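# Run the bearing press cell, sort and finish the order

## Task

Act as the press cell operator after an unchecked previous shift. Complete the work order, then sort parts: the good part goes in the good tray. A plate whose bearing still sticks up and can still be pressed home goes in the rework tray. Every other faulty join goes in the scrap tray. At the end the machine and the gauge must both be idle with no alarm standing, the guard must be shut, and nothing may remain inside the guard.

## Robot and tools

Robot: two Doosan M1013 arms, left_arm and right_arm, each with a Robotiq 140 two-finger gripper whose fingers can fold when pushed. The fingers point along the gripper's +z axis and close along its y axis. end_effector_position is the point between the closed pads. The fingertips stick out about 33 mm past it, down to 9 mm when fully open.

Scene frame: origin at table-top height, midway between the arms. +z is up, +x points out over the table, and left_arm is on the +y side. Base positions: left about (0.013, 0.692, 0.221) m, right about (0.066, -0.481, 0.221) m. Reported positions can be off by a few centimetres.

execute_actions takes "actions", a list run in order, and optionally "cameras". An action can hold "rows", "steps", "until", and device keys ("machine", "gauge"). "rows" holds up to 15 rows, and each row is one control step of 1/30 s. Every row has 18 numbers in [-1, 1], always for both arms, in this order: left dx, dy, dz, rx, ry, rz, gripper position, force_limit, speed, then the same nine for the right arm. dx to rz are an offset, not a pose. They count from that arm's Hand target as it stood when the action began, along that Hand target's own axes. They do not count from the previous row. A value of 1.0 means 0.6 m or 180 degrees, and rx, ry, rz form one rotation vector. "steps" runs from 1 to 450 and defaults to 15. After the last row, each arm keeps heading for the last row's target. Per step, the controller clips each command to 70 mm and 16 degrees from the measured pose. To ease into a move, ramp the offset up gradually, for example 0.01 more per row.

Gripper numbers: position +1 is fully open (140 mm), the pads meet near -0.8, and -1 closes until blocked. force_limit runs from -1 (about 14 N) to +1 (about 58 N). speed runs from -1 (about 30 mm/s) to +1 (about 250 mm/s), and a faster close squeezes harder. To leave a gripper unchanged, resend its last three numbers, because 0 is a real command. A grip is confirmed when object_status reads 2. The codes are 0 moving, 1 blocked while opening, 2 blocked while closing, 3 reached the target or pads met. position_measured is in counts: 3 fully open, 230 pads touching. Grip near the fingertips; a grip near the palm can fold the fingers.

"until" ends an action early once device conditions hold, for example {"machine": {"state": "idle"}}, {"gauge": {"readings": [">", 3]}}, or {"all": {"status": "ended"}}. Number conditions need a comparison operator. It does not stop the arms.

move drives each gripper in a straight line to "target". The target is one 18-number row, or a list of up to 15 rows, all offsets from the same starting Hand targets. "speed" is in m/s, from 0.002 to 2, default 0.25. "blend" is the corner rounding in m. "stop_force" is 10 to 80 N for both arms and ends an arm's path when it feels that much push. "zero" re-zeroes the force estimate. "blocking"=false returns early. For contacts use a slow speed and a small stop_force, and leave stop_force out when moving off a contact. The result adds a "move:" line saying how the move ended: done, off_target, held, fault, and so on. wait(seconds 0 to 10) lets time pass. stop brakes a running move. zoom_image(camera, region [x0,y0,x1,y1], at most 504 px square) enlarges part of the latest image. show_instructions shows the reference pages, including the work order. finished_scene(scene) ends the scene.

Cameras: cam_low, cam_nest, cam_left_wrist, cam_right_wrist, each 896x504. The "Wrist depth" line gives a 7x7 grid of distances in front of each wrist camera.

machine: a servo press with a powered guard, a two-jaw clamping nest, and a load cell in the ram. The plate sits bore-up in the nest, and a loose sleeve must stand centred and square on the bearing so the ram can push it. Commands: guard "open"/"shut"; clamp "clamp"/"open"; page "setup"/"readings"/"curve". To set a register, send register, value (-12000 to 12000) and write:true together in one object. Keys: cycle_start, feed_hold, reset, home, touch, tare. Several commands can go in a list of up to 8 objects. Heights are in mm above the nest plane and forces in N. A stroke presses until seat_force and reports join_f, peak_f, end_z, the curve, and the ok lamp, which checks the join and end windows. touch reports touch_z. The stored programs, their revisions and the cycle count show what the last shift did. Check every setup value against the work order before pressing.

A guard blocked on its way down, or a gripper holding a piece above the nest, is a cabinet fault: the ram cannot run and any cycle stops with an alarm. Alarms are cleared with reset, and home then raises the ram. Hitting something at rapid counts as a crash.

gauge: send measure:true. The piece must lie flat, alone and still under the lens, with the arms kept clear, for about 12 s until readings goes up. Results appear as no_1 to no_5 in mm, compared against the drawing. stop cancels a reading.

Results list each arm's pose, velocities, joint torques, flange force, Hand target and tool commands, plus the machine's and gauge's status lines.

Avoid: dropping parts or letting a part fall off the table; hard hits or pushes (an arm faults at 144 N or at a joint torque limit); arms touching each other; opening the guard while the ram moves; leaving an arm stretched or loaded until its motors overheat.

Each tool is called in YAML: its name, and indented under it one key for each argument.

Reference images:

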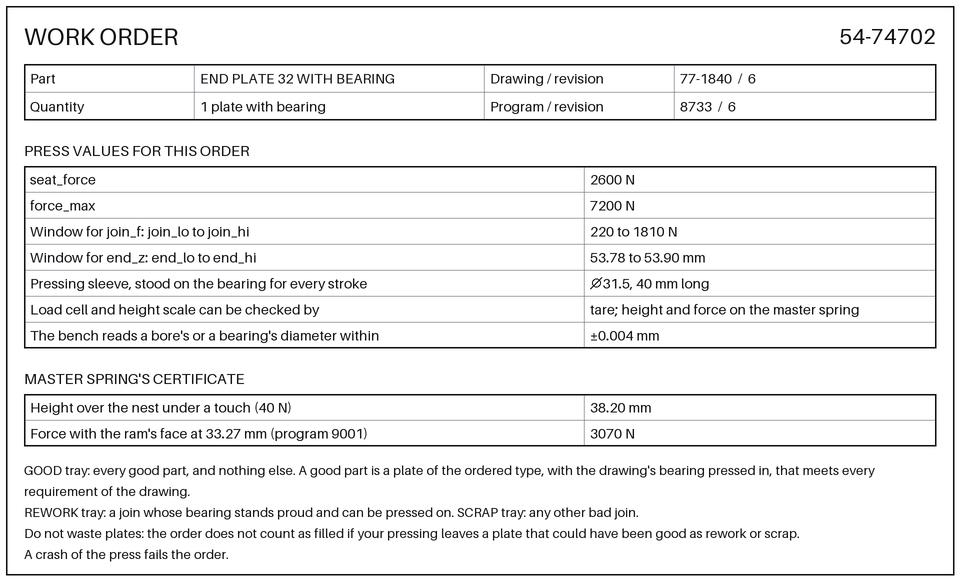

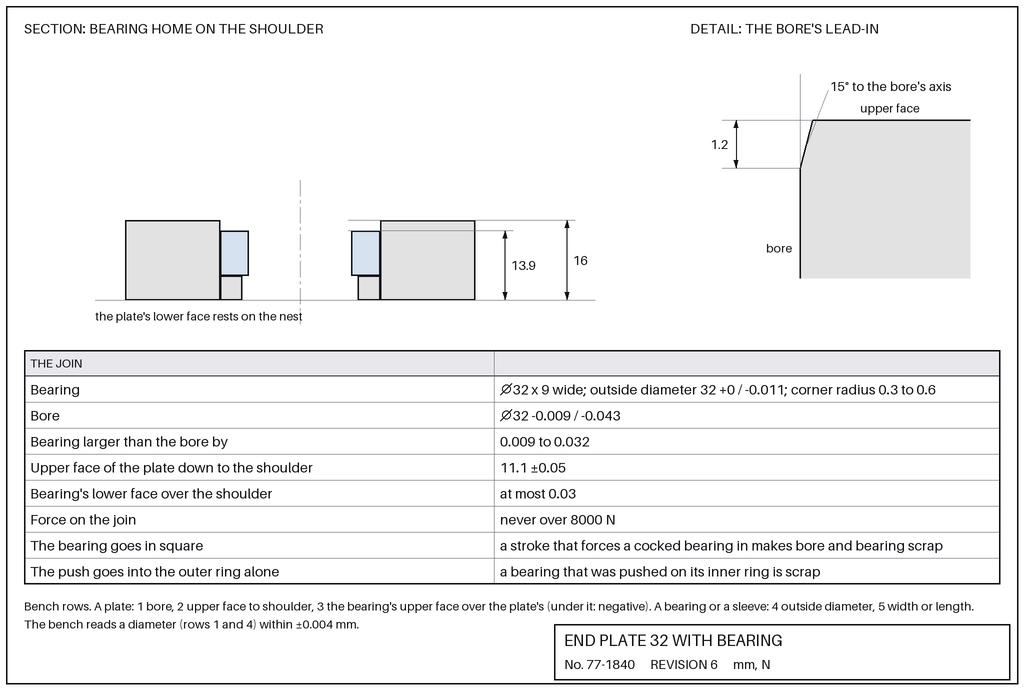

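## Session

execute_actions:
  actions: []

execute_actions:
  actions:
    - {"machine":{"page":"readings"},"steps":2}

execute_actions:
  actions:
    - {"machine":{"page":"curve"},"steps":2}

Scene clock: 0.00 s.
left_arm: end_effector_position=(+0.4488, +0.6492, +0.5902) position_measured=3 object_status=3 end_effector_quat_wxyz=(-0.033, +0.999, -0.026, +0.020) | right_arm: end_effector_position=(+0.5044, -0.4984, +0.5902) position_measured=3 object_status=3 end_effector_quat_wxyz=(-0.033, +0.999, +0.002, +0.019)
Joint positions: left_arm=[-0.195 -0.211 1.886 0.073 1.442 1.383] | right_arm=[-0.195 -0.211 1.886 0.073 1.442 1.383]
Joint velocities: within noise
Joint torques (N m): no reading
External joint torques (N m): no reading
Flange force (N): no reading
Wrist depth (mm): cam_left_wrist=[1511 1475 - 656 647 - 543 / 1558 1548 725 675 617 - 574 / 1696 1640 742 722 702 668 602 / 1755 129 1568 993 1696 136 115 / - 110 1755 906 1743 127 95 / - 1917 1846 591 1780 1819 92 / - 1978 505 554 1932 1888 -] | cam_right_wrist=[578 594 - 687 - 655 1441 / 647 619 729 - 732 1496 1515 / 496 - - 755 - 1415 1586 / 403 122 807 - 765 132 1664 / - 105 1953 - 1906 124 93 / - 2129 2037 600 1921 1953 93 / - 462 474 518 2055 2168 -]
Hand target: left_arm +0.4488, +0.6492, +0.5902; -0.033, +0.999, -0.026, +0.020 | right_arm +0.5044, -0.4984, +0.5902; -0.033, +0.999, +0.002, +0.019
Tool commands: left_gripper/position=+1.0 left_gripper/force_limit=+1.0 left_gripper/speed=+1.0 right_gripper/position=+1.0 right_gripper/force_limit=+1.0 right_gripper/speed=+1.0
machine.setup: program=+8733 ram_zero=+167.287 seat_force=+2600 force_max=+7200 join_lo=+220 join_hi=+1810 end_lo=+53.780 end_hi=+53.900 cell_gain=+2.106 cell_zero=-93 program_revision=+6 program_top=+53.900 stored1_number=+2628 stored1_revision=+3 stored2_number=+8733 stored2_revision=+6 stored3_number=+9001 stored3_revision=+1 stored4_number=+1637 stored4_revision=+4 stored5_number=+7392 stored5_revision=+2
machine: state=idle guard_state=shut clamp_state=clamped guard_answer=taken clamp_answer=taken page=setup entry=no_entry entries=0 alarm=no_alarm queue=idle queue_left=0
gauge: message=nothing_yet readings=0 no_1=0.000 no_2=0.000 no_3=0.000 no_4=0.000 no_5=0.000

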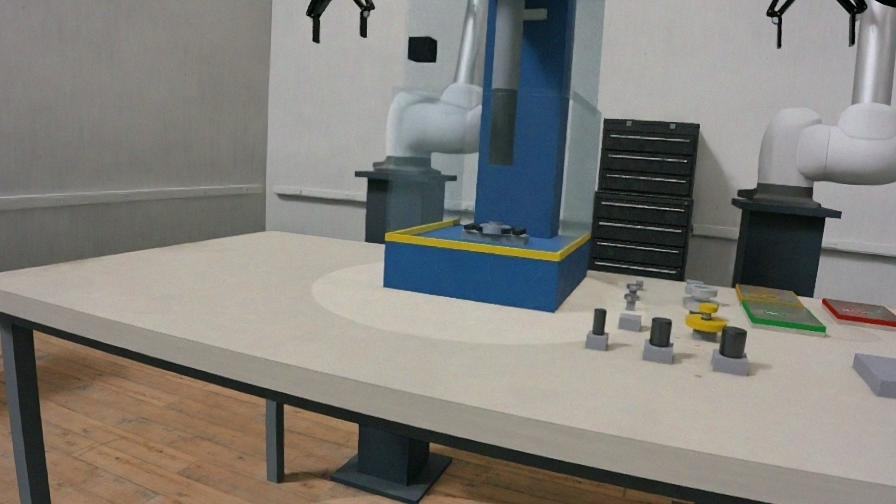

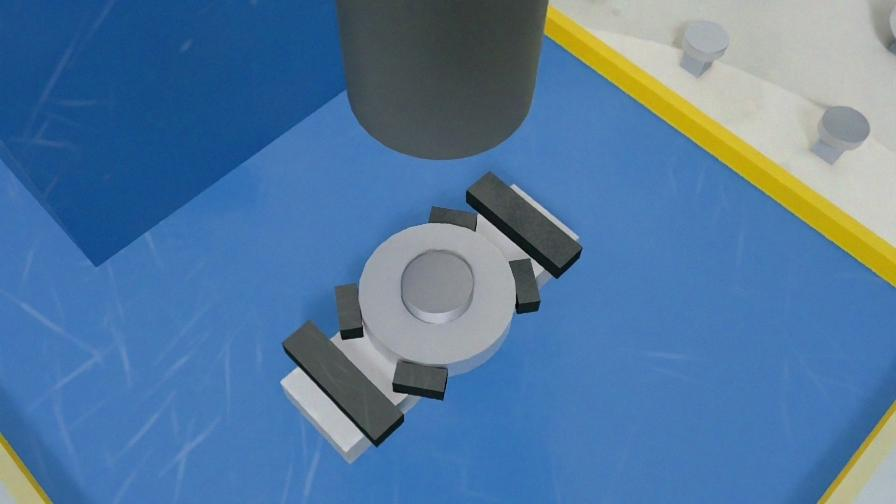

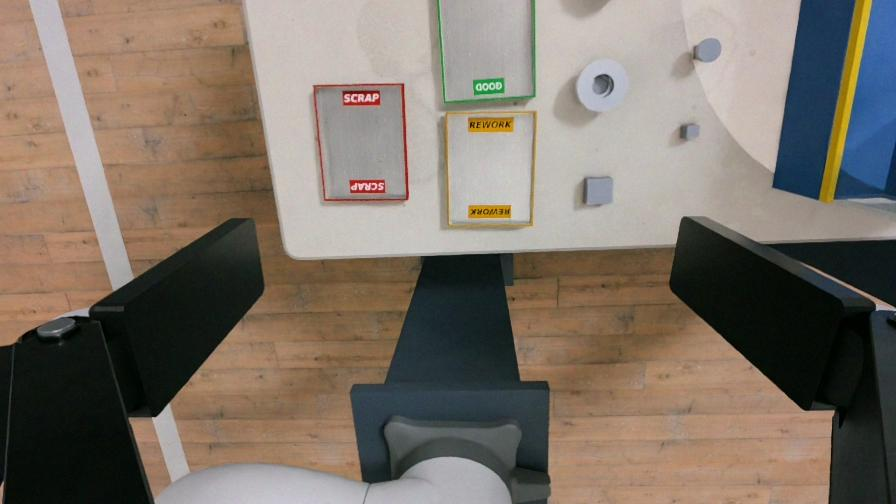

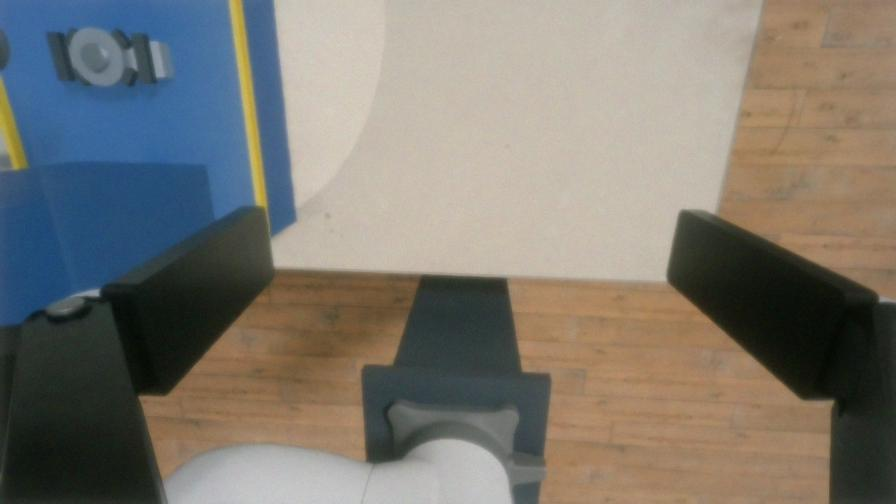

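Scene clock: 0.27 s.
left_arm: end_effector_position=(+0.4488, +0.6492, +0.5902) position_measured=3 object_status=3 end_effector_quat_wxyz=(-0.033, +0.999, -0.026, +0.020) | right_arm: end_effector_position=(+0.5044, -0.4984, +0.5902) position_measured=3 object_status=3 end_effector_quat_wxyz=(-0.033, +0.999, +0.002, +0.019)
Joint positions: left_arm=[-0.195 -0.211 1.886 0.073 1.442 1.383] | right_arm=[-0.195 -0.211 1.886 0.073 1.442 1.383]
Joint torques (N m): left_arm=[-5.64 -20.69 -42.4 4.24 0.32 -0.26] | right_arm=[0.53 -20.53 -41.34 4.51 -0.47 -0.12]
External joint torques (N m): left_arm=[5.69 0.66 0.56 0.24 -0.45 0.26] | right_arm=[-0.58 0.87 0.06 -0.09 0.36 0.11]
Flange force (N): left_arm=[3.0 -13.6 2.9] | right_arm=[1.1 1.2 -0.5]
Wrist depth (mm): cam_left_wrist=[1511 1484 681 659 636 - 553 / 1568 1578 696 733 651 689 580 / 1662 1640 733 718 698 702 592 / 1743 129 1696 - 1651 127 690 / - 110 1793 - 1719 127 95 / - 1833 1888 591 1793 1819 92 / - 1994 504 554 1963 1903 -] | cam_right_wrist=[581 603 691 677 - 622 1432 / - 619 695 693 655 683 1486 / 502 - 796 - 716 1565 1576 / 430 113 796 - - 143 1630 / - 105 1953 823 1832 124 93 / - 2020 2129 617 1906 1953 93 / - 462 475 517 2037 2020 -]
Hand target: left_arm +0.4488, +0.6492, +0.5902; -0.033, +0.999, -0.026, +0.020 | right_arm +0.5044, -0.4984, +0.5902; -0.033, +0.999, +0.002, +0.019
Tool commands: left_gripper/position=+1.0 left_gripper/force_limit=+1.0 left_gripper/speed=+1.0 right_gripper/position=+1.0 right_gripper/force_limit=+1.0 right_gripper/speed=+1.0
machine.readings: force=+0 touch_z=+0.000 join_f=+0 peak_f=+0 end_z=+0.000 ok=+0 pos_z=+152.713 cycles=+0
machine: state=idle guard_state=shut clamp_state=clamped guard_answer=taken clamp_answer=taken page=readings entry=no_entry entries=0 alarm=no_alarm queue=done queue_left=0
gauge: message=nothing_yet readings=0 no_1=0.000 no_2=0.000 no_3=0.000 no_4=0.000 no_5=0.000

Scene clock: 0.53 s.
left_arm: end_effector_position=(+0.4488, +0.6492, +0.5902) position_measured=3 object_status=3 end_effector_quat_wxyz=(-0.033, +0.999, -0.026, +0.020) | right_arm: end_effector_position=(+0.5044, -0.4984, +0.5902) position_measured=3 object_status=3 end_effector_quat_wxyz=(-0.033, +0.999, +0.002, +0.019)
Joint positions: left_arm=[-0.195 -0.211 1.886 0.073 1.442 1.383] | right_arm=[-0.195 -0.211 1.886 0.073 1.442 1.383]
Joint torques (N m): left_arm=[-5.59 -20.77 -42.34 4.24 0.33 -0.24] | right_arm=[0.71 -20.64 -41.38 4.51 -0.51 -0.1]
External joint torques (N m): left_arm=[5.47 1.04 0.49 0.24 -0.46 0.24] | right_arm=[-0.81 1.06 0.14 -0.1 0.38 0.1]
Flange force (N): left_arm=[3.6 -13.0 2.8] | right_arm=[1.2 1.8 -0.4]
Wrist depth (mm): cam_left_wrist=[1501 1484 - 659 636 625 542 / 1598 1558 692 689 654 681 564 / 1696 1618 737 718 - 683 606 / 1707 129 1819 - 1731 127 1149 / - 110 1806 - 1731 127 95 / - 1888 1903 599 1780 1793 92 / - 1963 509 555 1932 1917 -] | cam_right_wrist=[592 594 - 691 655 699 1415 / 551 - - - 708 1486 1486 / 529 620 - - - 1415 1576 / 428 122 801 765 812 132 1641 / - 105 1953 - 1891 123 93 / - 2110 2110 600 1969 1937 93 / - 458 476 512 2020 2055 -]
Hand target: left_arm +0.4488, +0.6492, +0.5902; -0.033, +0.999, -0.026, +0.020 | right_arm +0.5044, -0.4984, +0.5902; -0.033, +0.999, +0.002, +0.019
Tool commands: left_gripper/position=+1.0 left_gripper/force_limit=+1.0 left_gripper/speed=+1.0 right_gripper/position=+1.0 right_gripper/force_limit=+1.0 right_gripper/speed=+1.0
machine.curve: curve1_z=+0.000 curve1_f=+0 curve2_z=+0.000 curve2_f=+0 curve3_z=+0.000 curve3_f=+0 curve4_z=+0.000 curve4_f=+0 curve5_z=+0.000 curve5_f=+0 curve6_z=+0.000 curve6_f=+0 curve7_z=+0.000 curve7_f=+0 curve8_z=+0.000 curve8_f=+0
machine: state=idle guard_state=shut clamp_state=clamped guard_answer=taken clamp_answer=taken page=curve entry=no_entry entries=0 alarm=no_alarm queue=done queue_left=0
gauge: message=nothing_yet readings=0 no_1=0.000 no_2=0.000 no_3=0.000 no_4=0.000 no_5=0.000

execute_actions:
  actions:
    - {"machine":[{"page":"readings","tare":true},{"touch":true}],"steps":400,"until":{"machine":{"queue":["!=","running"]}}}
  cameras: ["cam_nest","cam_left_wrist","cam_low"]

zoom_image:
  camera: "cam_nest"
  region: [340, 200, 540, 390]

zoom_image:
  camera: "cam_low"
  region: [560, 260, 896, 400]

zoom_image:
  camera: "cam_left_wrist"
  region: [300, 0, 800, 260]

Scene clock: 19.60 s.
left_arm: end_effector_position=(+0.4488, +0.6492, +0.5902) position_measured=3 object_status=3 end_effector_quat_wxyz=(-0.033, +0.999, -0.026, +0.020) | right_arm: end_effector_position=(+0.5044, -0.4984, +0.5902) position_measured=3 object_status=3 end_effector_quat_wxyz=(-0.033, +0.999, +0.002, +0.019)
Joint positions: left_arm=[-0.195 -0.211 1.886 0.073 1.442 1.383] | right_arm=[-0.195 -0.211 1.886 0.073 1.442 1.383]
Joint torques (N m): left_arm=[-5.57 -20.69 -42.36 4.22 0.38 -0.27] | right_arm=[0.89 -20.72 -41.36 4.5 -0.5 -0.09]
External joint torques (N m): left_arm=[5.62 0.66 0.43 0.27 -0.51 0.26] | right_arm=[-0.88 1.01 -0.02 -0.07 0.37 0.09]
Flange force (N): left_arm=[3.1 -13.4 2.8] | right_arm=[1.3 2.0 -0.6]
Wrist depth (mm): cam_left_wrist=[1520 1492 - 668 - 633 568 / 1588 1578 698 675 665 - 578 / 1651 1618 735 722 683 696 599 / 1755 129 1719 997 1662 127 - / - 110 1793 875 1719 127 95 / - 1888 1917 592 1819 1793 92 / - 1978 506 556 1932 1888 -] | cam_right_wrist=[589 588 - - - 635 1424 / 649 - 701 701 693 677 1525 / 510 622 - 743 693 1664 1586 / 410 113 1738 785 780 132 1713 / - 98 1969 - 1832 124 93 / - 2110 1986 601 1921 1790 93 / - 454 471 514 2037 2073 -]
Hand target: left_arm +0.4488, +0.6492, +0.5902; -0.033, +0.999, -0.026, +0.020 | right_arm +0.5044, -0.4984, +0.5902; -0.033, +0.999, +0.002, +0.019
Tool commands: left_gripper/position=+1.0 left_gripper/force_limit=+1.0 left_gripper/speed=+1.0 right_gripper/position=+1.0 right_gripper/force_limit=+1.0 right_gripper/speed=+1.0
machine.readings: force=+0 touch_z=+24.231 join_f=+0 peak_f=+0 end_z=+0.000 ok=+0 pos_z=+152.713 cycles=+0
machine: state=idle guard_state=shut clamp_state=clamped guard_answer=taken clamp_answer=taken page=readings entry=taken entries=2 alarm=no_alarm queue=done queue_left=0
gauge: message=nothing_yet readings=0 no_1=0.000 no_2=0.000 no_3=0.000 no_4=0.000 no_5=0.000
Images, in order (width x height): cam_low 896x504, cam_nest 896x504, cam_left_wrist 896x504.

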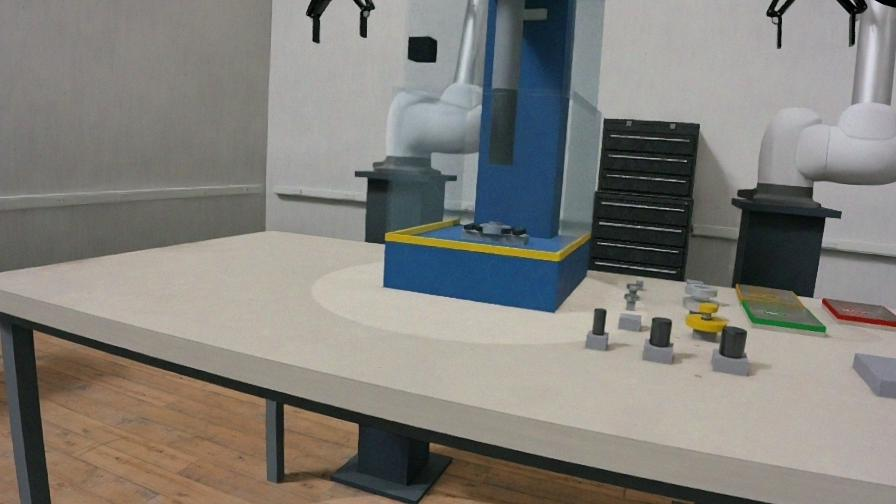

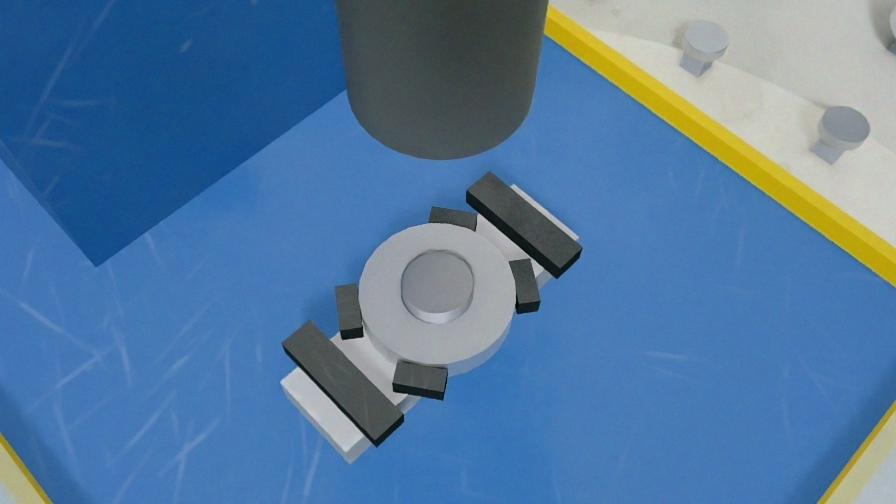

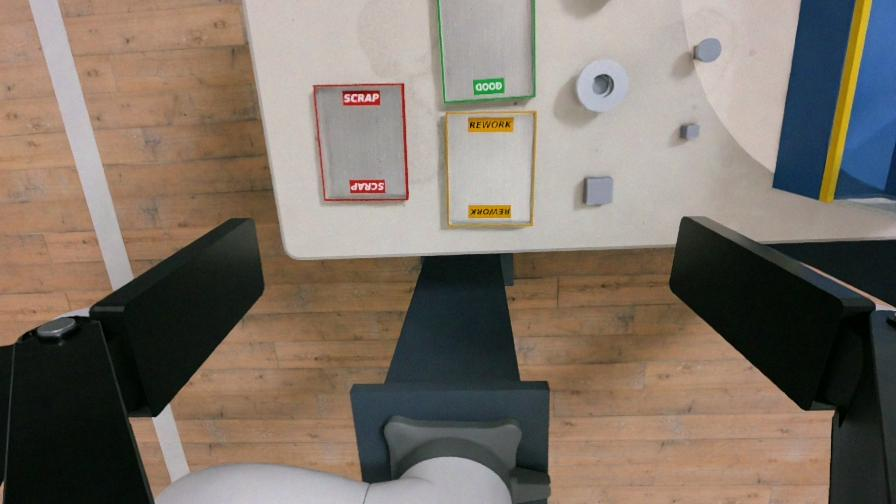

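Scaled by 2.520.

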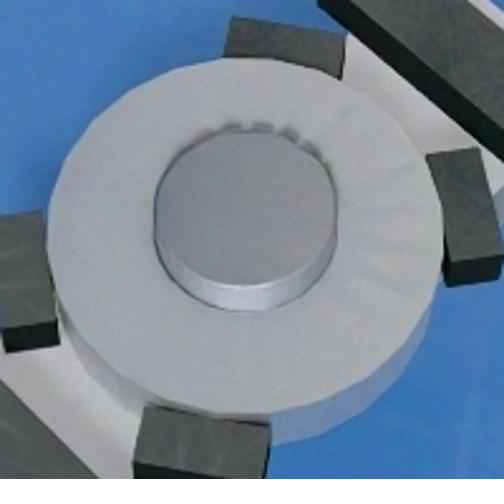

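Scaled by 1.500.

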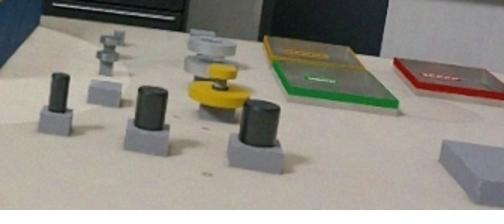

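Scaled by 1.008.

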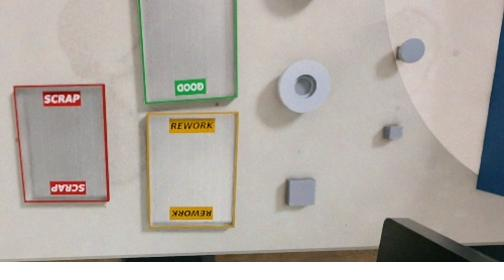

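move:
  target: [0.25,0.0833,0.4,-0.217,-0.217,-0.465,0.0,-0.3,0,0,0,0,0,0,0,1,1,1]
  speed: 0.3

execute_actions:
  actions:
    - {"machine":{"guard":"open"},"steps":75}

Scene clock: 41.80 s.
left_arm: end_effector_position=(+0.6057, +0.6069, +0.3532) position_measured=129 object_status=3 end_effector_quat_wxyz=(+0.282, +0.673, +0.627, -0.273) | right_arm: end_effector_position=(+0.5044, -0.4984, +0.5902) position_measured=3 object_status=3 end_effector_quat_wxyz=(-0.033, +0.999, +0.002, +0.019)
Joint positions: left_arm=[0.235 0.333 1.976 -0.853 1.212 0.742] | right_arm=[-0.195 -0.211 1.886 0.073 1.442 1.383]
Joint torques (N m): left_arm=[-5.24 -62.54 -29.19 0.64 1.77 -0.22] | right_arm=[0.74 -20.56 -41.36 4.51 -0.5 -0.12]
External joint torques (N m): left_arm=[5.32 0.41 0.46 0.05 -0.55 0.22] | right_arm=[-0.76 0.8 -0.06 -0.08 0.38 0.11]
Flange force (N): left_arm=[6.6 -2.8 -4.6] | right_arm=[1.0 1.6 -0.7]
Wrist depth (mm): cam_left_wrist=[1441 465 479 452 466 499 459 / 1719 1846 572 - 625 - 639 / 2130 2167 656 644 681 - 2329 / 2865 2801 130 727 143 - 3368 / - 91 94 4020 126 92 82 / - - - 3511 3665 66 77 / - 71 - 652 - - 72] | cam_right_wrist=[582 581 - - - - 1415 / 622 - 695 - - 662 1486 / 504 608 - - - 1576 1641 / 426 122 1525 - - 133 1653 / - 105 1937 - 1891 123 93 / - 2020 2020 595 2020 1876 93 / - 461 477 516 2073 2148 -]
Hand target: left_arm +0.6057, +0.6068, +0.3532; +0.282, +0.673, +0.627, -0.273 | right_arm +0.5044, -0.4984, +0.5902; -0.033, +0.999, +0.002, +0.019
Off the commanded pose: left_arm 0.000 m, 0 deg | right_arm 0.000 m, 0 deg.
machine.readings: force=+0 touch_z=+24.231 join_f=+0 peak_f=+0 end_z=+0.000 ok=+0 pos_z=+152.713 cycles=+0
machine: state=idle guard_state=shut clamp_state=clamped guard_answer=taken clamp_answer=taken page=readings entry=taken entries=2 alarm=no_alarm queue=done queue_left=0
gauge: message=nothing_yet readings=0 no_1=0.000 no_2=0.000 no_3=0.000 no_4=0.000 no_5=0.000
move: done

Scene clock: 44.50 s.
left_arm: end_effector_position=(+0.6057, +0.6068, +0.3532) position_measured=129 object_status=3 end_effector_quat_wxyz=(+0.282, +0.673, +0.627, -0.273) | right_arm: end_effector_position=(+0.5044, -0.4984, +0.5902) position_measured=3 object_status=3 end_effector_quat_wxyz=(-0.033, +0.999, +0.002, +0.019)
Joint positions: left_arm=[0.235 0.333 1.976 -0.853 1.212 0.742] | right_arm=[-0.195 -0.211 1.886 0.073 1.442 1.383]
Joint torques (N m): left_arm=[-5.72 -62.8 -28.98 0.54 1.66 -0.23] | right_arm=[0.82 -20.55 -41.42 4.51 -0.51 -0.12]
External joint torques (N m): left_arm=[5.64 0.87 0.45 0.15 -0.43 0.23] | right_arm=[-0.83 0.85 0.03 -0.08 0.38 0.12]
Flange force (N): left_arm=[7.5 -2.3 -4.9] | right_arm=[1.0 1.8 -0.6]
Wrist depth (mm): cam_left_wrist=[1441 454 473 487 467 500 470 / 1768 1618 554 566 592 580 608 / 2225 2245 - 644 656 - 2596 / 2967 2865 125 722 143 3155 3368 / - 91 94 - 113 92 82 / - - - 3561 - 66 77 / - 71 - 623 - - 72] | cam_right_wrist=[574 - - - - 651 1398 / 335 - 699 683 699 1382 1505 / 454 600 739 - 666 1496 1565 / 411 122 775 - - 132 1664 / - 98 2037 869 1876 124 93 / - 2168 2020 601 1937 2020 93 / - 462 476 515 2110 2020 -]
Hand target: left_arm +0.6057, +0.6068, +0.3532; +0.282, +0.673, +0.627, -0.273 | right_arm +0.5044, -0.4984, +0.5902; -0.033, +0.999, +0.002, +0.019
Tool commands: left_gripper/position=+0.0 left_gripper/force_limit=-0.3 left_gripper/speed=+0.0 right_gripper/position=+1.0 right_gripper/force_limit=+1.0 right_gripper/speed=+1.0
Off the commanded pose: left_arm 0.000 m, 0 deg | right_arm 0.000 m, 0 deg.
machine.readings: force=+0 touch_z=+24.231 join_f=+0 peak_f=+0 end_z=+0.000 ok=+0 pos_z=+152.713 cycles=+0
machine: state=idle guard_state=open clamp_state=clamped guard_answer=taken clamp_answer=taken page=readings entry=taken entries=2 alarm=no_alarm queue=done queue_left=0
gauge: message=nothing_yet readings=0 no_1=0.000 no_2=0.000 no_3=0.000 no_4=0.000 no_5=0.000

move:
  target: [-0.153,0,0.4156,-0.005,-0.021,-0.0205,0.0,-0.3,0,0,0,0,0,0,0,1,1,1]
  speed: 0.25
  cameras: ["cam_left_wrist"]

Scene clock: 52.80 s.
left_arm: end_effector_position=(+0.5964, +0.3635, +0.2469) position_measured=129 object_status=3 end_effector_quat_wxyz=(+0.299, +0.641, +0.641, -0.299) | right_arm: end_effector_position=(+0.5044, -0.4984, +0.5902) position_measured=3 object_status=3 end_effector_quat_wxyz=(-0.033, +0.999, +0.002, +0.019)
Joint positions: left_arm=[-0.147 0.468 2.091 -1.267 0.91 0.815] | right_arm=[-0.195 -0.211 1.886 0.073 1.442 1.383]
Joint torques (N m): left_arm=[-6.54 -66.71 -20.55 -0.52 1.95 -0.16] | right_arm=[0.7 -20.51 -41.26 4.52 -0.49 -0.07]
External joint torques (N m): left_arm=[6.88 0.48 0.44 0.13 -0.46 0.16] | right_arm=[-0.71 0.83 0 -0.11 0.38 0.07]
Flange force (N): left_arm=[8.3 1.5 -7.9] | right_arm=[1.0 1.6 -0.6]
Wrist depth (mm): cam_left_wrist=[380 369 370 383 370 374 386 / 1793 374 375 374 377 387 437 / 2351 368 389 392 394 - 658 / 2739 923 125 506 143 809 3280 / - 89 94 2769 126 92 82 / - - - 462 - 66 77 / - 71 - 440 - - 72] | cam_right_wrist=[568 586 701 - - 647 1415 / 324 - 746 - - 647 1608 / 468 627 - 732 - 1641 1576 / 411 122 1700 823 770 132 1597 / - 105 1937 - 1906 123 93 / - 2110 2020 592 1953 1937 93 / - 462 476 517 2020 2129 -]
Hand target: left_arm +0.5964, +0.3635, +0.2469; +0.299, +0.641, +0.641, -0.299 | right_arm +0.5044, -0.4984, +0.5902; -0.033, +0.999, +0.002, +0.019
Off the commanded pose: left_arm 0.000 m, 0 deg | right_arm 0.000 m, 0 deg.
machine.readings: force=+0 touch_z=+24.231 join_f=+0 peak_f=+0 end_z=+0.000 ok=+0 pos_z=+152.713 cycles=+0
machine: state=idle guard_state=open clamp_state=clamped guard_answer=taken clamp_answer=taken page=readings entry=taken entries=2 alarm=no_alarm queue=done queue_left=0
gauge: message=nothing_yet readings=0 no_1=0.000 no_2=0.000 no_3=0.000 no_4=0.000 no_5=0.000
move: done
camera_calibration:
cam_left_wrist: T_world_to_cam=[[0.999819, 0.0178538, 0.0065741, -0.599003], [-0.0000271367, -0.3442, 0.938897, -0.103498], [0.0190257, -0.938727, -0.344137, 0.558507], [0, 0, 0, 1]] pos_world=[0.588266, 0.499356, 0.293314]
Images, in order (width x height): cam_left_wrist 896x504.

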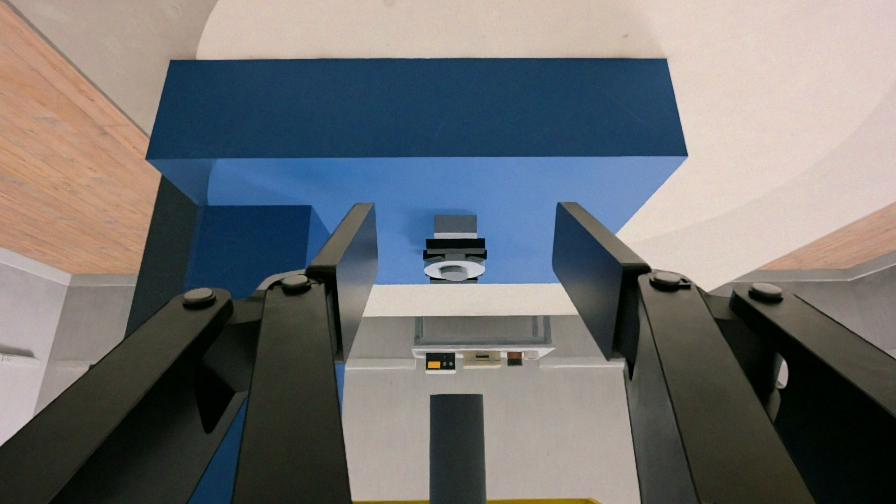

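move:
  target: [-0.2715,0.008,0.3613,0,0,0,0.0,-0.3,0,0,0,0,0,0,0,1,1,1]
  speed: 0.2
  cameras: ["cam_left_wrist"]

zoom_image:
  camera: "cam_left_wrist"
  region: [370, 60, 570, 220]

Scene clock: 58.43 s.
left_arm: end_effector_position=(+0.6013, +0.0928, +0.2326) position_measured=129 object_status=3 end_effector_quat_wxyz=(+0.299, +0.641, +0.641, -0.299) | right_arm: end_effector_position=(+0.5044, -0.4984, +0.5902) position_measured=3 object_status=3 end_effector_quat_wxyz=(-0.033, +0.999, +0.002, +0.019)
Joint positions: left_arm=[-0.543 0.585 1.905 -1.485 0.699 0.663] | right_arm=[-0.195 -0.211 1.886 0.073 1.442 1.383]
Joint torques (N m): left_arm=[-5.94 -80.36 -23.7 -0.9 1.7 -0.24] | right_arm=[0.48 -20.51 -41.31 4.49 -0.53 -0.12]
External joint torques (N m): left_arm=[6.17 0.21 0.65 0.09 -0.43 0.24] | right_arm=[-0.34 0.64 -0.07 -0.05 0.41 0.11]
Flange force (N): left_arm=[5.9 3.6 -5.6] | right_arm=[0.9 0.6 -0.8]
Wrist depth (mm): cam_left_wrist=[- 216 225 202 227 227 328 / 164 - 278 231 281 281 418 / - - 342 298 365 343 - / 165 - 125 865 143 - 3511 / - 89 94 2624 126 92 82 / - - - 192 - 66 77 / - 71 - 184 - - 72] | cam_right_wrist=[567 585 - - - 634 1459 / 598 627 - - - 687 1459 / 496 609 777 790 - 1608 1576 / 409 122 780 746 775 132 1608 / - 105 1969 - 1891 124 93 / - 2091 2091 612 1953 2020 93 / - 461 480 513 2055 2037 -]
Hand target: left_arm +0.6013, +0.0927, +0.2325; +0.299, +0.641, +0.641, -0.299 | right_arm +0.5044, -0.4984, +0.5902; -0.033, +0.999, +0.002, +0.019
Off the commanded pose: left_arm 0.000 m, 0 deg | right_arm 0.000 m, 0 deg.
machine.readings: force=+0 touch_z=+24.231 join_f=+0 peak_f=+0 end_z=+0.000 ok=+0 pos_z=+152.713 cycles=+0
machine: state=idle guard_state=open clamp_state=clamped guard_answer=taken clamp_answer=taken page=readings entry=taken entries=2 alarm=no_alarm queue=done queue_left=0
gauge: message=nothing_yet readings=0 no_1=0.000 no_2=0.000 no_3=0.000 no_4=0.000 no_5=0.000
move: done
camera_calibration:
cam_left_wrist: T_world_to_cam=[[0.999819, 0.0178197, 0.00666811, -0.598993], [-0.000127122, -0.344201, 0.938896, -0.183093], [0.0190261, -0.938727, -0.344136, 0.299344], [0, 0, 0, 1]] pos_world=[0.593166, 0.228656, 0.278914]
Images, in order (width x height): cam_left_wrist 896x504.

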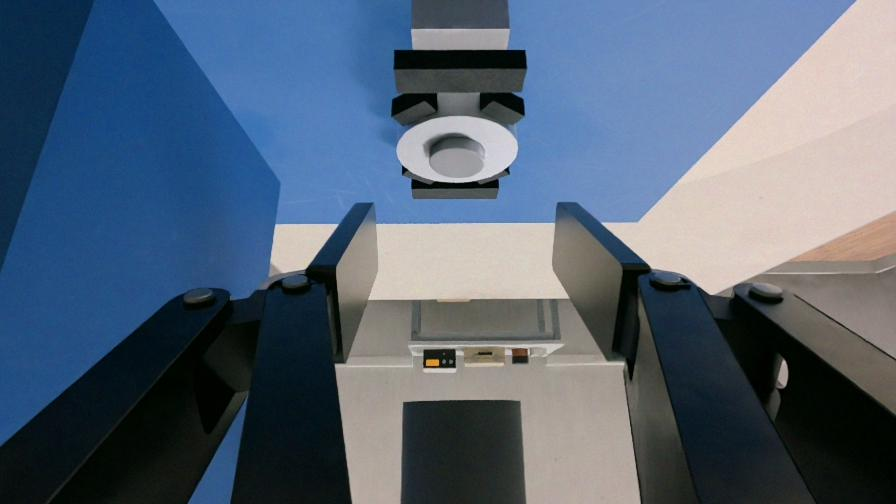

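Scaled by 2.520.

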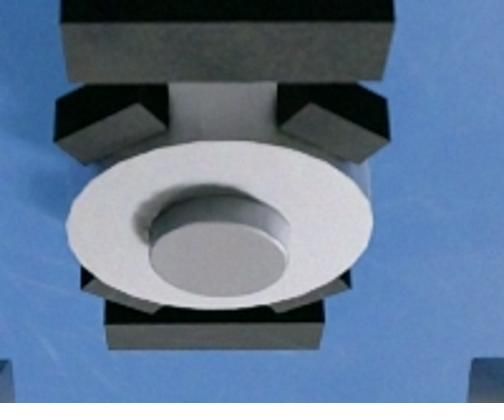

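move:
  target: [0,0,0.165,0,0,0,0.0,-0.3,0,0,0,0,0,0,0,1,1,1]
  speed: 0.1

execute_actions:
  actions:
    - {"rows":[[0,0,0,0,0,0,-1,-0.3,-1,0,0,0,0,0,0,1,1,1]],"steps":90}
  cameras: ["cam_left_wrist","cam_nest"]

zoom_image:
  camera: "cam_left_wrist"
  region: [370, 110, 570, 270]

Scene clock: 66.47 s.
left_arm: end_effector_position=(+0.6014, +0.0169, +0.1690) position_measured=129 object_status=3 end_effector_quat_wxyz=(+0.299, +0.641, +0.641, -0.299) | right_arm: end_effector_position=(+0.5044, -0.4984, +0.5902) position_measured=3 object_status=3 end_effector_quat_wxyz=(-0.033, +0.999, +0.002, +0.019)
Joint positions: left_arm=[-0.631 0.712 1.826 -1.615 0.646 0.738] | right_arm=[-0.195 -0.211 1.886 0.073 1.442 1.383]
Joint torques (N m): left_arm=[-5.95 -89.68 -22.53 -0.93 1.73 -0.14] | right_arm=[0.74 -20.57 -41.4 4.48 -0.5 -0.09]
External joint torques (N m): left_arm=[6.56 0.79 1.15 -0.07 -0.36 0.14] | right_arm=[-0.69 0.79 -0.04 -0.04 0.37 0.09]
Flange force (N): left_arm=[6.4 3.7 -5.2] | right_arm=[1.0 1.5 -0.7]
Wrist depth (mm): cam_left_wrist=[143 145 140 112 113 152 146 / - 179 179 137 143 181 181 / 173 220 221 157 223 237 253 / 163 - 130 224 143 291 - / - 89 94 3368 126 92 87 / - - - 3368 - 66 77 / - 71 - - - - 72] | cam_right_wrist=[571 594 675 - - - 1477 / 601 634 - 689 681 - 1496 / 427 601 - - - 1608 1576 / 408 113 832 - 712 133 1641 / - 105 1969 748 1790 124 93 / - 2168 2168 588 1906 1986 - / - 457 474 517 2020 1986 -]
Hand target: left_arm +0.6014, +0.0168, +0.1690; +0.299, +0.641, +0.641, -0.299 | right_arm +0.5044, -0.4984, +0.5902; -0.033, +0.999, +0.002, +0.019
Off the commanded pose: left_arm 0.000 m, 0 deg | right_arm 0.000 m, 0 deg.
machine.readings: force=+0 touch_z=+24.231 join_f=+0 peak_f=+0 end_z=+0.000 ok=+0 pos_z=+152.713 cycles=+0
machine: state=idle guard_state=open clamp_state=clamped guard_answer=taken clamp_answer=taken page=readings entry=taken entries=2 alarm=no_alarm queue=done queue_left=0
gauge: message=nothing_yet readings=0 no_1=0.000 no_2=0.000 no_3=0.000 no_4=0.000 no_5=0.000
move: done

Scene clock: 69.67 s.
left_arm: end_effector_position=(+0.6014, +0.0168, +0.1690) position_measured=184 object_status=2 end_effector_quat_wxyz=(+0.299, +0.641, +0.641, -0.299) | right_arm: end_effector_position=(+0.5044, -0.4984, +0.5902) position_measured=3 object_status=3 end_effector_quat_wxyz=(-0.033, +0.999, +0.002, +0.019)
Joint positions: left_arm=[-0.631 0.713 1.825 -1.615 0.646 0.738] | right_arm=[-0.195 -0.211 1.886 0.073 1.442 1.383]
Joint torques (N m): left_arm=[-2.65 -86.43 -27.62 -2.5 -1.06 -0.15] | right_arm=[0.76 -20.7 -41.43 4.49 -0.56 -0.11]
External joint torques (N m): left_arm=[2.77 -2.46 6.08 1.47 2.45 0.15] | right_arm=[-0.7 0.91 -0.02 -0.05 0.43 0.11]
Flange force (N): left_arm=[4.7 -6.4 -14.0] | right_arm=[1.1 1.5 -0.7]
Wrist depth (mm): cam_left_wrist=[144 144 140 112 113 152 141 / 163 179 179 137 142 181 181 / 164 220 233 157 223 237 415 / 164 219 309 138 140 307 591 / 163 - - 111 114 82 3462 / - - 70 - - 70 66 / - - - - - - -] | cam_right_wrist=[569 591 655 658 642 - 1432 / 589 608 - - - 673 1486 / 466 617 662 723 - 1535 1576 / 392 122 1751 - 765 133 1630 / - 105 1891 - 1790 123 93 / - 1986 2037 606 1969 1937 93 / - 457 475 513 2073 2055 -]
Hand target: left_arm +0.6014, +0.0168, +0.1690; +0.299, +0.641, +0.641, -0.299 | right_arm +0.5044, -0.4984, +0.5902; -0.033, +0.999, +0.002, +0.019
Off the commanded pose: left_arm 0.000 m, 0 deg | right_arm 0.000 m, 0 deg.
machine.readings: force=+0 touch_z=+24.231 join_f=+0 peak_f=+0 end_z=+0.000 ok=+0 pos_z=+152.713 cycles=+0
machine: state=idle guard_state=open clamp_state=clamped guard_answer=taken clamp_answer=taken page=readings entry=taken entries=2 alarm=no_alarm queue=done queue_left=0
gauge: message=nothing_yet readings=0 no_1=0.000 no_2=0.000 no_3=0.000 no_4=0.000 no_5=0.000
camera_calibration:
cam_left_wrist: T_world_to_cam=[[0.999821, 0.0177257, 0.00663407, -0.597194], [-0.000127511, -0.344201, 0.938896, -0.149538], [0.0189261, -0.938729, -0.344137, 0.206174], [0, 0, 0, 1]] pos_world=[0.593166, 0.152656, 0.215314]
Images, in order (width x height): cam_nest 896x504, cam_left_wrist 896x504.

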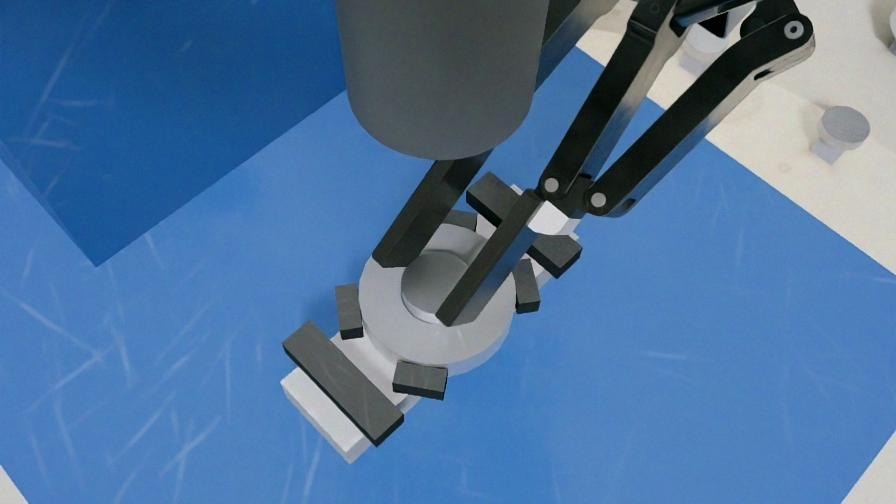

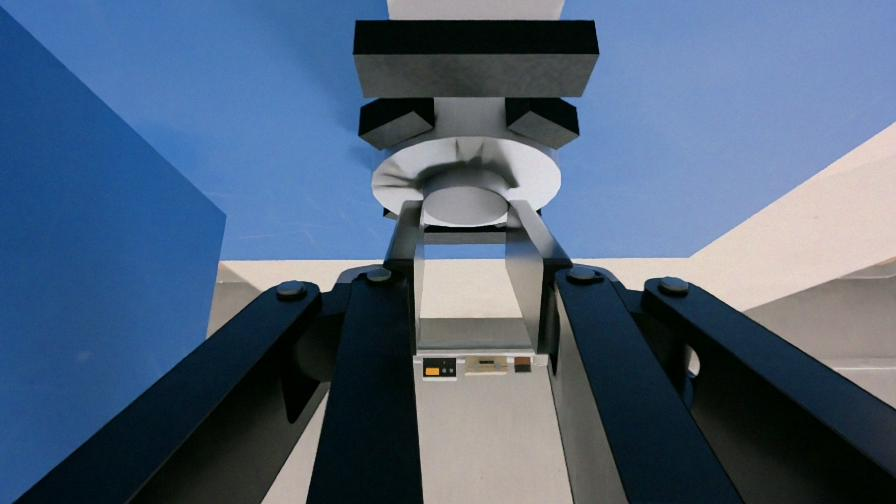

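Scaled by 2.520.

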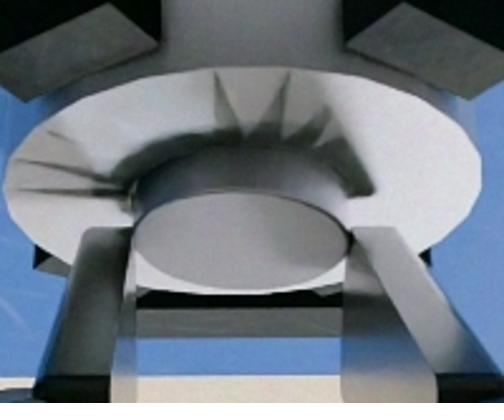

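move:
  target:
    - [-0.0179,0,-0.015,0,0,0,-1,-0.3,-1,0,0,0,0,0,0,1,1,1]
    - [0.1429,0,-0.2065,0,0,0,-1,-0.3,-1,0,0,0,0,0,0,1,1,1]
  speed: [0.02,0.12]
  cameras: ["cam_nest","cam_left_wrist"]

zoom_image:
  camera: "cam_left_wrist"
  region: [370, 110, 570, 270]

zoom_image:
  camera: "cam_nest"
  region: [340, 200, 540, 390]

Scene clock: 77.13 s.
left_arm: end_effector_position=(+0.6013, +0.1668, +0.1828) position_measured=184 object_status=2 end_effector_quat_wxyz=(+0.299, +0.641, +0.641, -0.299) | right_arm: end_effector_position=(+0.5044, -0.4984, +0.5902) position_measured=3 object_status=3 end_effector_quat_wxyz=(-0.033, +0.999, +0.002, +0.019)
Joint positions: left_arm=[-0.447 0.623 1.983 -1.54 0.746 0.843] | right_arm=[-0.195 -0.211 1.886 0.073 1.442 1.383]
Joint torques (N m): left_arm=[-5.15 -80 -18.98 -1.06 2.05 -0.24] | right_arm=[0.8 -20.85 -41.35 4.52 -0.48 -0.11]
External joint torques (N m): left_arm=[5.24 1.27 0.39 0.19 -0.5 0.24] | right_arm=[-0.69 1.1 0.06 -0.09 0.36 0.11]
Flange force (N): left_arm=[6.2 3.9 -3.9] | right_arm=[1.4 1.5 -0.4]
Wrist depth (mm): cam_left_wrist=[161 162 163 164 164 164 164 / 208 199 201 202 203 203 203 / - 243 263 168 264 264 437 / - - 321 260 140 596 848 / 201 - - 112 94 82 3835 / - - 70 - - 70 3368 / - - - - - - -] | cam_right_wrist=[572 600 - - 714 - 1424 / 321 - - - 689 - 1515 / 466 630 801 734 729 1576 1586 / 408 122 815 767 780 132 1641 / - 105 1937 - 1876 123 93 / - 2091 2091 598 1937 1921 93 / - 458 476 509 2037 2037 -]
Hand target: left_arm +0.6013, +0.1669, +0.1828; +0.299, +0.641, +0.641, -0.299 | right_arm +0.5044, -0.4984, +0.5902; -0.033, +0.999, +0.002, +0.019
Off the commanded pose: left_arm 0.000 m, 0 deg | right_arm 0.000 m, 0 deg.
machine.readings: force=+0 touch_z=+24.231 join_f=+0 peak_f=+0 end_z=+0.000 ok=+0 pos_z=+152.713 cycles=+0
machine: state=idle guard_state=open clamp_state=clamped guard_answer=taken clamp_answer=taken page=readings entry=taken entries=2 alarm=no_alarm queue=done queue_left=0
gauge: message=nothing_yet readings=0 no_1=0.000 no_2=0.000 no_3=0.000 no_4=0.000 no_5=0.000
move: done
camera_calibration:
cam_left_wrist: T_world_to_cam=[[0.999821, 0.0177257, 0.00663407, -0.599844], [-0.000127511, -0.344201, 0.938896, -0.110865], [0.0189261, -0.938729, -0.344137, 0.351734], [0, 0, 0, 1]] pos_world=[0.593066, 0.302656, 0.229114]
Images, in order (width x height): cam_nest 896x504, cam_left_wrist 896x504.

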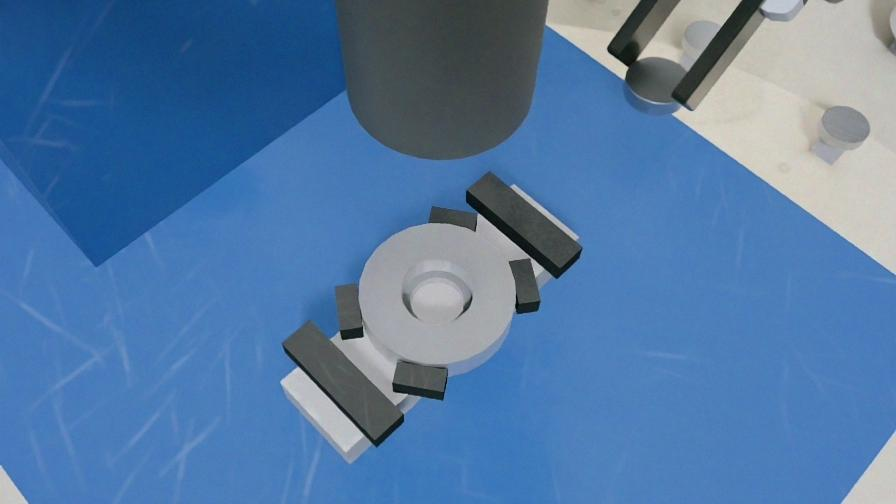

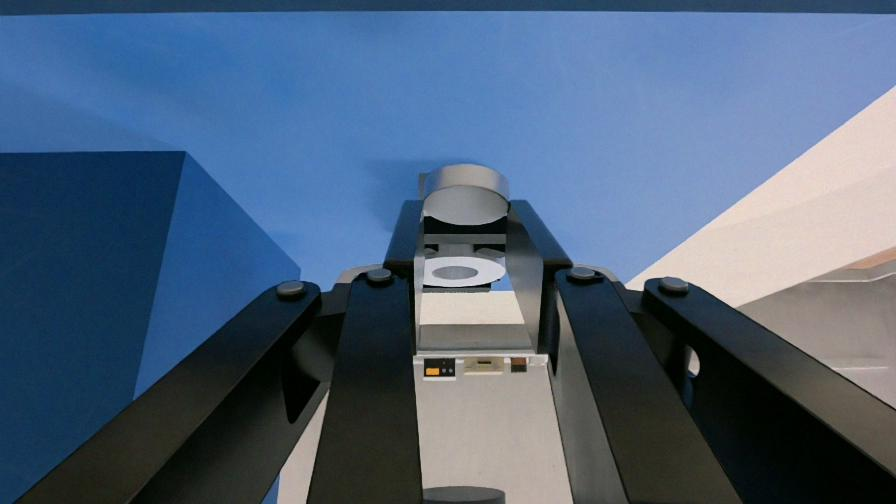

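Scaled by 2.520.

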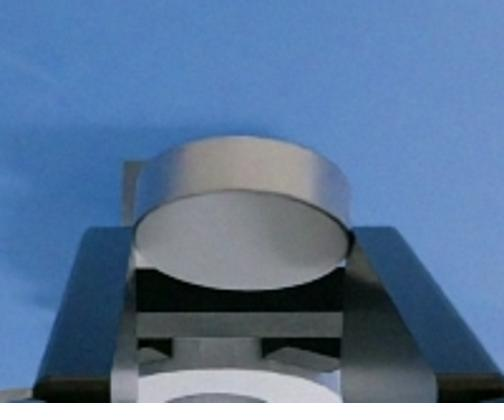

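Scaled by 2.520.

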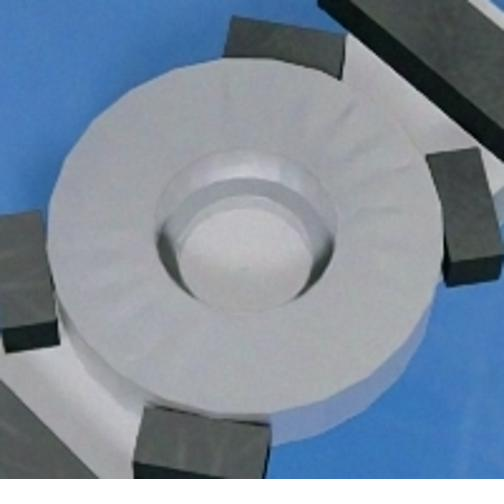

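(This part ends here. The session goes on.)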